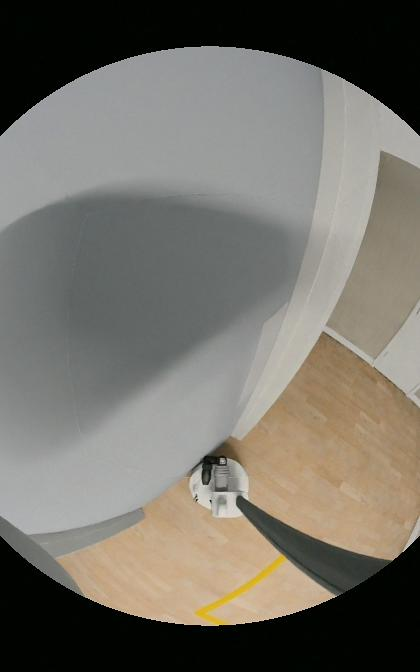

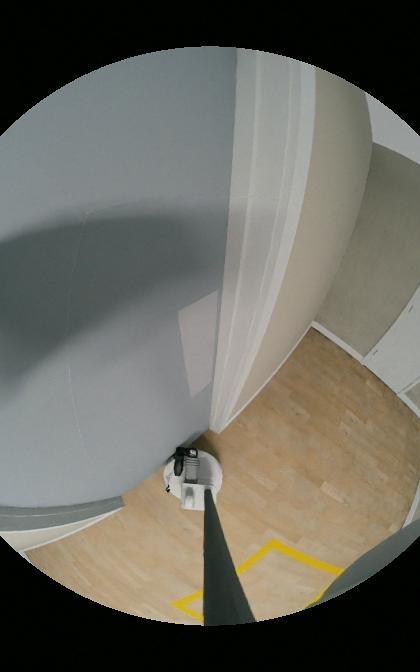

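Scaled by 2.800 from the camera's 420x672 image, which has a finer 600x960 frame.

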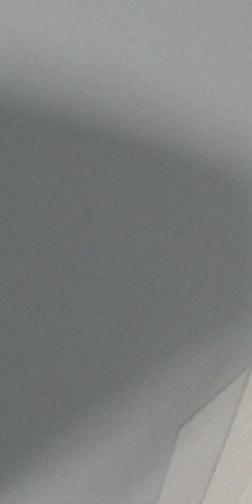

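Emit:
move --blocking false --r1 '{"base":{"translate_m":-0.12,"strafe_m":-0.12}}'

Emit:
wait --seconds 1.6

Emit:
move --blocking false --r1 '{"base":{"rotate_rad":0.79}}'

Emit:
wait --seconds 2 --cameras '["r1_head_left_camera","r1_head_right_camera"]'

Scene clock: 212.17 s.
move: r1 moving
r1.base_odometry: x=-0.300 y=+1.802 heading=+2.088
r1.turned_by_wheels: +0.000
r1.turned_by_imu: +0.000
r1.base_tilt: forward=-1.6 right=+1.3
r1.lidar_m: 0.25 0.25 0.25 0.27 0.47 2.50 2.86 2.67 2.65 2.60 2.23 0.36
r1.base_status: translate_m moving; strafe_m moving
r1.joint_positions: lift_m=+0.127 arm_m=+0.000 wrist_yaw_rad=+3.092 wrist_pitch_rad=+0.002 wrist_roll_rad=+0.000 gripper_m=+0.056
r1.joint_status: not commanded
r1.measured_speeds: translate_m=-0.091 strafe_m=-0.089 rotate_rad=-0.005 lift_m=+0.000 arm_m=+0.000 wrist_yaw_rad=+0.000 wrist_pitch_rad=+0.000 wrist_roll_rad=+0.000
r1.motor_effort: lift_m=+20(20) arm_m=+4(4) wheel_0=+4(7) wheel_1=-8(9) wheel_2=+7(8)
r1.servo_current: wrist_yaw_rad=46(72) wrist_pitch_rad=39(46) wrist_roll_rad=39(59) gripper_m=46(52)
r1.hand_pose: x=-0.1129 y=+0.1016 z=+0.3046 quat_wxyz=(+0.025, -0.001, +0.000, +1.000) (m; r1's base frame)
r1.wrist_depth_mm: 136 138 - - - - - / 110 138 - - - - - / 117 139 249 - - - - / 136 151 - - - - - / 1921 - - - - - - / 1205 1336 194 1205 187 1160 1118 / 788 750 759 809 798 778 809
r2: as last shown
r2.turned_by_imu: +0.000
r2.lidar_m: 0.99 3.23 2.47 2.36 2.56 2.09 2.03 2.17 2.41 2.32 2.52 3.54
r2.motor_effort: lift_m=+14(14) arm_m=-4(4) wheel_0=+4(4) wheel_1=+1(2) wheel_2=+4(4)
r2.servo_current: wrist_yaw_rad=46(59) wrist_pitch_rad=52(59) wrist_roll_rad=59(59) gripper_m=52(52)
r2.wrist_depth_mm: - - - 1160 - - - / - - - 1098 1078 - - / - - - - - - - / - - - 1537 - - - / - - 1921 - 1808 1863 1863 / 1576 1576 195 - 189 1576 1430 / 1308 1255 1229 - - 1205 1229
pictures: none

Scene clock: 213.57 s.
earlier move: r1 done
r1.base_odometry: x=-0.168 y=+1.765 heading=+2.088
r1.turned_by_wheels: +0.000
r1.turned_by_imu: -0.001
r1.base_tilt: forward=-1.5 right=+1.3
r1.lidar_m: 0.42 0.34 0.36 0.42 0.68 2.48 2.89 2.52 2.51 2.66 2.23 0.65
r1.base_status: done
r1.joint_positions: lift_m=+0.127 arm_m=+0.000 wrist_yaw_rad=+3.092 wrist_pitch_rad=+0.002 wrist_roll_rad=+0.000 gripper_m=+0.056
r1.joint_status: not commanded
r1.measured_speeds: all 0
r1.motor_effort: lift_m=+20(20) arm_m=+4(4) wheel_0=+2(7) wheel_1=-1(10) wheel_2=+1(9)
r1.servo_current: wrist_yaw_rad=52(72) wrist_pitch_rad=46(52) wrist_roll_rad=39(65) gripper_m=39(52)
r1.hand_pose: x=-0.1129 y=+0.1016 z=+0.3046 quat_wxyz=(+0.025, -0.001, +0.000, +1.000) (m; r1's base frame)
r1.wrist_depth_mm: 136 138 - - - - - / 108 138 - - - - - / 112 138 244 - - - - / 134 151 - - - - - / 1983 - - - - - - / 1182 1205 193 1182 187 1160 1160 / 854 750 759 809 798 768 809
r2.base_odometry: x=-0.227 y=-0.609 heading=-2.048
r2.turned_by_wheels: +0.000
r2.turned_by_imu: +0.000
r2.base_tilt: forward=-0.7 right=+0.0
r2.lidar_m: 0.99 3.26 2.48 2.36 2.56 2.11 2.05 2.14 2.41 2.33 2.50 3.57
r2.base_status: not commanded
r2.joint_positions: lift_m=+0.750 arm_m=+0.000 wrist_yaw_rad=+0.003 wrist_pitch_rad=+0.308 wrist_roll_rad=+0.000 gripper_m=+0.056
r2.joint_status: not commanded
r2.measured_speeds: all 0
r2.motor_effort: lift_m=+14(14) arm_m=-4(4) wheel_0=+3(4) wheel_1=+1(2) wheel_2=+4(4)
r2.servo_current: wrist_yaw_rad=52(65) wrist_pitch_rad=52(59) wrist_roll_rad=46(59) gripper_m=46(52)
r2.hand_pose: x=+0.4460 y=-0.0867 z=+0.8411 quat_wxyz=(+0.988, +0.000, +0.153, +0.001) (m; r2's base frame)
r2.wrist_depth_mm: - - - 1160 - - - / - - - 1118 1060 - - / - - - - - - - / - - - 1537 - - - / - - 1808 - 1808 1921 1863 / 1576 1537 195 - 189 1576 1464 / 1281 1229 1255 - - 1205 1229
wait: 1.40 of 1.6 s (r1 has come to rest)
pictures: none

Scene clock: 214.07 s.
move: r1 moving
r1.base_odometry: x=-0.168 y=+1.765 heading=+2.339
r1.turned_by_wheels: +0.252
r1.turned_by_imu: +0.253
r1.base_tilt: forward=-1.6 right=+1.3
r1.lidar_m: 0.37 0.35 0.36 0.47 1.01 2.55 2.66 2.52 2.60 2.33 1.40 0.46
r1.base_status: rotate_rad moving
r1.joint_positions: lift_m=+0.127 arm_m=+0.000 wrist_yaw_rad=+3.092 wrist_pitch_rad=+0.002 wrist_roll_rad=+0.000 gripper_m=+0.056
r1.joint_status: not commanded
r1.measured_speeds: translate_m=+0.001 strafe_m=-0.001 rotate_rad=+0.973 lift_m=+0.000 arm_m=+0.000 wrist_yaw_rad=+0.000 wrist_pitch_rad=+0.000 wrist_roll_rad=+0.000
r1.motor_effort: lift_m=+20(20) arm_m=+4(4) wheel_0=-10(10) wheel_1=-6(8) wheel_2=-6(7)
r1.servo_current: wrist_yaw_rad=59(72) wrist_pitch_rad=46(46) wrist_roll_rad=52(65) gripper_m=46(46)
r1.hand_pose: x=-0.1129 y=+0.1016 z=+0.3046 quat_wxyz=(+0.025, -0.001, +0.000, +1.000) (m; r1's base frame)
r1.wrist_depth_mm: 136 138 - - - - - / 108 138 - - - - - / 112 139 283 - - - - / 134 151 - - - - - / 1983 - - - - - - / 1182 1182 194 1336 187 1160 1138 / 854 741 750 798 798 778 820
r2: as last shown
r2.base_tilt: forward=-0.7 right=+0.1
r2.lidar_m: 1.00 3.22 2.49 2.38 2.55 2.10 2.05 2.18 2.42 2.33 2.50 3.52
r2.servo_current: wrist_yaw_rad=52(52) wrist_pitch_rad=52(59) wrist_roll_rad=46(52) gripper_m=46(52)
r2.wrist_depth_mm: - - - 1182 - - - / - - - 1098 1078 - - / - - - - - - - / - - - 1499 - - - / - - 1863 - 1808 1921 1863 / 1537 1499 195 - 189 1576 1464 / 1308 1255 1255 - - 1229 1229
pictures: none

Scene clock: 215.13 s.
earlier move: r1 done
r1.base_odometry: x=-0.168 y=+1.765 heading=+2.877
r1.turned_by_wheels: +0.538
r1.turned_by_imu: +0.541
r1.base_tilt: forward=-1.6 right=+1.3
r1.lidar_m: 0.35 0.36 0.52 1.06 2.57 2.62 2.49 2.60 2.35 1.31 0.47 0.37
r1.base_status: done
r1.joint_positions: lift_m=+0.127 arm_m=+0.000 wrist_yaw_rad=+3.092 wrist_pitch_rad=+0.002 wrist_roll_rad=+0.000 gripper_m=+0.056
r1.joint_status: not commanded
r1.measured_speeds: all 0
r1.motor_effort: lift_m=+20(20) arm_m=+4(4) wheel_0=-1(10) wheel_1=-1(8) wheel_2=-1(8)
r1.servo_current: wrist_yaw_rad=59(72) wrist_pitch_rad=39(52) wrist_roll_rad=46(65) gripper_m=33(46)
r1.hand_pose: x=-0.1129 y=+0.1016 z=+0.3046 quat_wxyz=(+0.025, -0.001, +0.000, +1.000) (m; r1's base frame)
r1.wrist_depth_mm: 136 138 - - - - - / 109 138 - - - - - / 113 139 252 - - - - / 135 153 - - - - - / 1921 - - - - - - / 1205 1229 193 1160 188 1255 1138 / 854 750 759 153 741 741 809
r2.base_odometry: x=-0.227 y=-0.609 heading=-2.048
r2.turned_by_wheels: +0.000
r2.turned_by_imu: +0.000
r2.base_tilt: forward=-0.7 right=+0.1
r2.lidar_m: 0.96 3.21 2.47 2.37 2.55 2.09 2.06 2.19 2.40 2.34 2.49 3.57
r2.base_status: not commanded
r2.joint_positions: lift_m=+0.750 arm_m=+0.000 wrist_yaw_rad=+0.003 wrist_pitch_rad=+0.308 wrist_roll_rad=+0.000 gripper_m=+0.056
r2.joint_status: not commanded
r2.measured_speeds: all 0
r2.motor_effort: lift_m=+14(14) arm_m=-4(4) wheel_0=+4(4) wheel_1=+2(2) wheel_2=+4(4)
r2.servo_current: wrist_yaw_rad=52(52) wrist_pitch_rad=52(59) wrist_roll_rad=46(59) gripper_m=46(52)
r2.hand_pose: x=+0.4460 y=-0.0867 z=+0.8411 quat_wxyz=(+0.988, +0.000, +0.153, +0.001) (m; r2's base frame)
r2.wrist_depth_mm: - - - 1160 - - - / - - - 1098 1078 - - / - - - - - - - / - - - 1537 - - - / - - 1921 - 1808 1921 1921 / 1537 1537 195 - 189 1537 1499 / 1281 1229 1281 - - 1182 1229
wait: 1.07 of 2 s (r1 has come to rest)
pictures: r1_head_left_camera, r1_head_right_camera
Images, in order (width x height): r1_head_left_camera 420x672, r1_head_right_camera 420x672.

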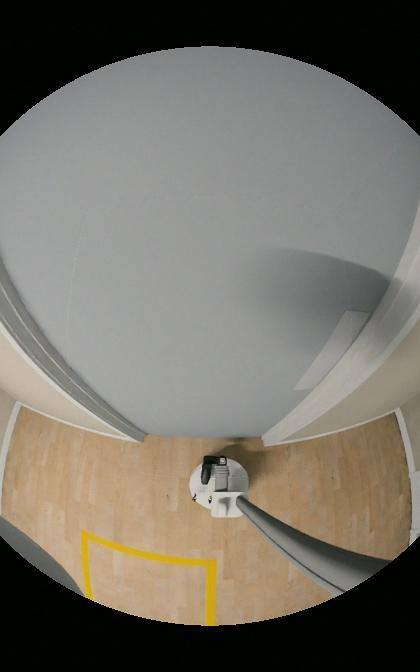

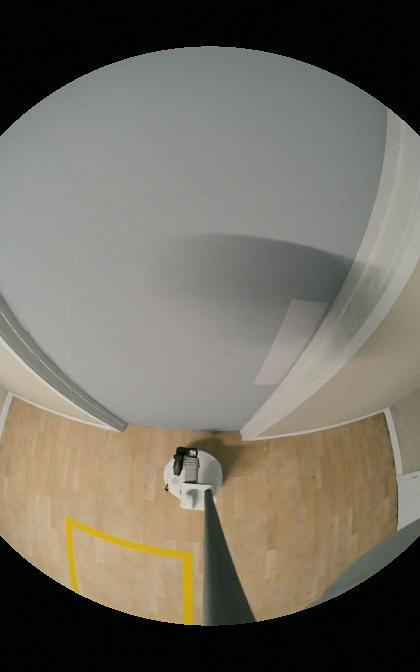

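Emit:
move --blocking false --r1 '{"base":{"translate_m":1.0},"pace":"slow","contact_limits":{"translate_m":0.9}}'

Emit:
wait --seconds 10

Emit:
move --blocking false --r1 '{"base":{"strafe_m":0.42},"pace":"slow","contact_limits":{"strafe_m":0.9}}'

Emit:
wait --seconds 5 --cameras '["r2_head_camera","r1_head_left_camera"]'

Scene clock: 221.17 s.
move: r1 moving
r1.base_odometry: x=-0.180 y=+1.769 heading=+2.877
r1.turned_by_wheels: +0.000
r1.turned_by_imu: +0.000
r1.base_tilt: forward=-1.6 right=+1.2
r1.lidar_m: 0.33 0.36 0.50 0.99 2.58 2.63 2.50 2.61 2.33 1.32 0.44 0.37
r1.base_status: translate_m moving
r1.joint_positions: lift_m=+0.127 arm_m=+0.000 wrist_yaw_rad=+3.092 wrist_pitch_rad=+0.002 wrist_roll_rad=+0.000 gripper_m=+0.056
r1.joint_status: not commanded
r1.measured_speeds: translate_m=+0.048 strafe_m=+0.000 rotate_rad=-0.003 lift_m=+0.000 arm_m=+0.000 wrist_yaw_rad=+0.000 wrist_pitch_rad=+0.000 wrist_roll_rad=+0.000
r1.motor_effort: lift_m=+20(20) arm_m=+4(4) wheel_0=+3(6) wheel_1=+5(7) wheel_2=-6(7)
r1.servo_current: wrist_yaw_rad=46(72) wrist_pitch_rad=39(46) wrist_roll_rad=52(59) gripper_m=39(46)
r1.contact_limits: translate_m 0.9
r1.hand_pose: x=-0.1129 y=+0.1016 z=+0.3046 quat_wxyz=(+0.025, -0.001, +0.000, +1.000) (m; r1's base frame)
r1.wrist_depth_mm: 136 137 - - - - - / 109 138 - - - - - / 113 139 252 - - - - / 135 153 - - - - - / 1921 - - - - - - / 1182 1205 194 1182 188 1255 1138 / 842 759 750 143 741 788 820
r2: as last shown
r2.base_tilt: forward=-0.6 right=+0.1
r2.lidar_m: 0.98 3.26 2.49 2.38 2.56 2.12 2.04 2.18 2.41 2.33 2.50 3.56
r2.motor_effort: lift_m=+14(14) arm_m=-4(4) wheel_0=+3(4) wheel_1=+2(2) wheel_2=+4(4)
r2.servo_current: wrist_yaw_rad=46(65) wrist_pitch_rad=52(59) wrist_roll_rad=52(59) gripper_m=39(59)
r2.wrist_depth_mm: - - - 1160 - - - / - - - 1098 1078 - - / - - - - - - - / - - - 1537 - - - / - - 1863 - 1863 1921 1863 / 1576 1499 195 - 189 1537 1464 / 1281 1229 1205 - - 1205 1229
pictures: none

Scene clock: 231.17 s.
earlier move: r1 moving
r1.base_odometry: x=-1.121 y=+2.023 heading=+2.878
r1.turned_by_wheels: +0.000
r1.turned_by_imu: +0.005
r1.base_tilt: forward=-1.6 right=+1.3
r1.lidar_m: 1.50 0.25 - 0.25 0.28 0.92 3.56 0.63 0.78 1.98 2.28 3.09
r1.base_status: translate_m moving
r1.joint_positions: lift_m=+0.127 arm_m=+0.000 wrist_yaw_rad=+3.092 wrist_pitch_rad=+0.002 wrist_roll_rad=+0.000 gripper_m=+0.056
r1.joint_status: not commanded
r1.measured_speeds: translate_m=+0.051 strafe_m=+0.001 rotate_rad=+0.003 lift_m=+0.000 arm_m=+0.000 wrist_yaw_rad=+0.000 wrist_pitch_rad=+0.000 wrist_roll_rad=+0.000
r1.motor_effort: lift_m=+20(20) arm_m=+5(10) wheel_0=+3(24) wheel_1=+10(17) wheel_2=-7(20)
r1.servo_current: wrist_yaw_rad=39(104) wrist_pitch_rad=39(52) wrist_roll_rad=46(72) gripper_m=39(52)
r1.contact_limits: translate_m 0.9
r1.hand_pose: x=-0.1129 y=+0.1016 z=+0.3046 quat_wxyz=(+0.025, -0.001, +0.000, +1.000) (m; r1's base frame)
r1.wrist_depth_mm: - 137 - - - - 597 / - 137 - - - - 615 / 109 138 203 - - - 634 / 123 138 - - - - - / 699 1983 - - - - 1576 / 741 1160 194 1182 189 1160 831 / 741 759 750 798 798 778 723
r2.base_odometry: x=-0.227 y=-0.609 heading=-2.048
r2.turned_by_wheels: +0.000
r2.turned_by_imu: +0.001
r2.base_tilt: forward=-0.7 right=+0.0
r2.lidar_m: 0.98 3.24 2.49 2.35 2.56 2.10 2.05 2.19 2.39 2.34 2.50 3.54
r2.base_status: not commanded
r2.joint_positions: lift_m=+0.750 arm_m=+0.000 wrist_yaw_rad=+0.003 wrist_pitch_rad=+0.308 wrist_roll_rad=+0.000 gripper_m=+0.056
r2.joint_status: not commanded
r2.measured_speeds: all 0
r2.motor_effort: lift_m=+14(14) arm_m=-4(4) wheel_0=+4(4) wheel_1=+2(2) wheel_2=+4(4)
r2.servo_current: wrist_yaw_rad=52(65) wrist_pitch_rad=52(59) wrist_roll_rad=46(65) gripper_m=52(59)
r2.hand_pose: x=+0.4460 y=-0.0867 z=+0.8411 quat_wxyz=(+0.988, +0.000, +0.153, +0.001) (m; r2's base frame)
r2.wrist_depth_mm: - - - 1160 - - - / - - - 1078 1078 - - / - - - - - - - / - - - 1537 - - - / - - 1863 - 1808 1921 1863 / 1537 1537 195 - 189 1537 1430 / 1281 1229 1229 - - 1229 1205
wait: 10.00 s; no rest
pictures: none

Scene clock: 231.67 s.
earlier move: r1 done
move: r1 moving
r1.base_odometry: x=-1.137 y=+2.012 heading=+2.877
r1.turned_by_wheels: -0.001
r1.turned_by_imu: -0.001
r1.base_tilt: forward=-1.6 right=+1.3
r1.lidar_m: 1.47 0.25 - 0.25 0.29 0.88 3.57 0.67 0.78 2.03 2.28 3.07
r1.base_status: strafe_m moving
r1.joint_positions: lift_m=+0.127 arm_m=+0.000 wrist_yaw_rad=+3.092 wrist_pitch_rad=+0.002 wrist_roll_rad=+0.000 gripper_m=+0.056
r1.joint_status: not commanded
r1.measured_speeds: translate_m=+0.001 strafe_m=+0.055 rotate_rad=+0.004 lift_m=+0.000 arm_m=+0.000 wrist_yaw_rad=+0.000 wrist_pitch_rad=+0.000 wrist_roll_rad=+0.000
r1.motor_effort: lift_m=+20(20) arm_m=+5(5) wheel_0=-16(16) wheel_1=+12(13) wheel_2=-4(7)
r1.servo_current: wrist_yaw_rad=59(65) wrist_pitch_rad=33(52) wrist_roll_rad=52(59) gripper_m=39(46)
r1.contact_limits: strafe_m 0.9
r1.hand_pose: x=-0.1129 y=+0.1016 z=+0.3046 quat_wxyz=(+0.025, -0.001, +0.000, +1.000) (m; r1's base frame)
r1.wrist_depth_mm: - 137 - - - - 621 / - 137 - - - - 640 / 109 137 204 - - - 798 / 123 138 - - - - 809 / 676 1921 - - - - 809 / 759 1205 194 1205 187 1182 809 / 741 750 750 778 788 788 640
r2: as last shown
r2.turned_by_imu: +0.000
r2.base_tilt: forward=-0.7 right=+0.1
r2.lidar_m: 0.99 3.22 2.46 2.38 2.55 2.12 2.05 2.17 2.42 2.34 2.49 3.54
r2.motor_effort: lift_m=+14(14) arm_m=-4(4) wheel_0=+4(4) wheel_1=+1(2) wheel_2=+4(4)
r2.servo_current: wrist_yaw_rad=39(52) wrist_pitch_rad=52(52) wrist_roll_rad=39(52) gripper_m=46(52)
r2.wrist_depth_mm: - - - 1160 - - - / - - - 1078 1078 - - / - - - - - - - / - - - 1499 - - - / - - 1921 - 1808 1921 1921 / 1499 1499 195 - 189 1537 1464 / 1281 1255 1255 - - 1205 1205
pictures: none

Scene clock: 236.50 s.
earlier move: r1 done
r1.base_odometry: x=-1.243 y=+1.621 heading=+2.877
r1.turned_by_wheels: +0.000
r1.turned_by_imu: +0.001
r1.base_tilt: forward=-1.6 right=+1.3
r1.lidar_m: 1.47 0.30 0.25 - 0.25 0.27 3.58 3.64 0.96 2.08 2.70 3.62
r1.base_status: done
r1.joint_positions: lift_m=+0.127 arm_m=+0.000 wrist_yaw_rad=+3.092 wrist_pitch_rad=+0.002 wrist_roll_rad=+0.000 gripper_m=+0.056
r1.joint_status: not commanded
r1.measured_speeds: all 0
r1.motor_effort: lift_m=+20(20) arm_m=+5(5) wheel_0=-10(17) wheel_1=+5(15) wheel_2=+0(7)
r1.servo_current: wrist_yaw_rad=39(72) wrist_pitch_rad=52(52) wrist_roll_rad=39(72) gripper_m=39(52)
r1.contact_limits: strafe_m 0.9
r1.hand_pose: x=-0.1129 y=+0.1016 z=+0.3046 quat_wxyz=(+0.025, -0.001, +0.000, +1.000) (m; r1's base frame)
r1.wrist_depth_mm: - 136 - - 382 226 - / - 137 - - 384 215 - / 109 138 204 - 389 216 163 / 123 138 - - 355 216 172 / 1661 1921 - - 394 217 163 / 1205 1182 194 1182 191 218 163 / 854 741 750 809 351 192 -
r2.base_odometry: x=-0.227 y=-0.609 heading=-2.048
r2.turned_by_wheels: +0.000
r2.turned_by_imu: +0.001
r2.base_tilt: forward=-0.7 right=+0.1
r2.lidar_m: 0.97 3.23 2.47 2.38 2.56 2.11 2.05 2.16 2.39 2.34 2.46 3.57
r2.base_status: not commanded
r2.joint_positions: lift_m=+0.750 arm_m=+0.000 wrist_yaw_rad=+0.003 wrist_pitch_rad=+0.308 wrist_roll_rad=+0.000 gripper_m=+0.056
r2.joint_status: not commanded
r2.measured_speeds: all 0
r2.motor_effort: lift_m=+14(14) arm_m=-4(4) wheel_0=+4(4) wheel_1=+2(2) wheel_2=+4(4)
r2.servo_current: wrist_yaw_rad=33(59) wrist_pitch_rad=46(59) wrist_roll_rad=46(65) gripper_m=52(59)
r2.hand_pose: x=+0.4460 y=-0.0867 z=+0.8411 quat_wxyz=(+0.988, +0.000, +0.153, +0.001) (m; r2's base frame)
r2.wrist_depth_mm: - - - 1160 - - - / - - - 1098 1078 - - / - - - - - - - / - - - 1499 - - - / - - 1921 - 1756 1921 1863 / 1537 1537 195 - 189 1537 1464 / 1308 1255 1255 - - 1182 1229
wait: 4.83 of 5 s (r1 has come to rest)
pictures: r1_head_left_camera, r2_head_camera
Images, in order (width x height): r1_head_left_camera 420x672, r2_head_camera 420x560.

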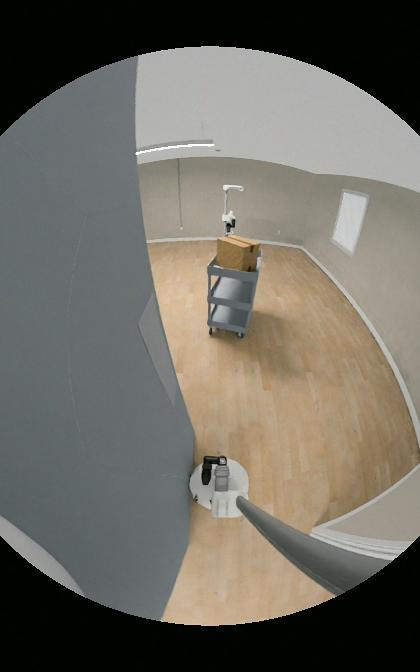

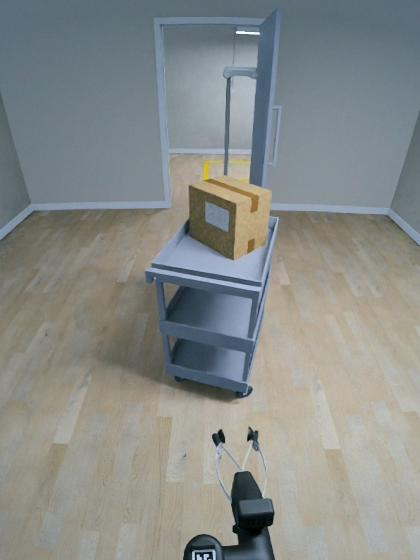

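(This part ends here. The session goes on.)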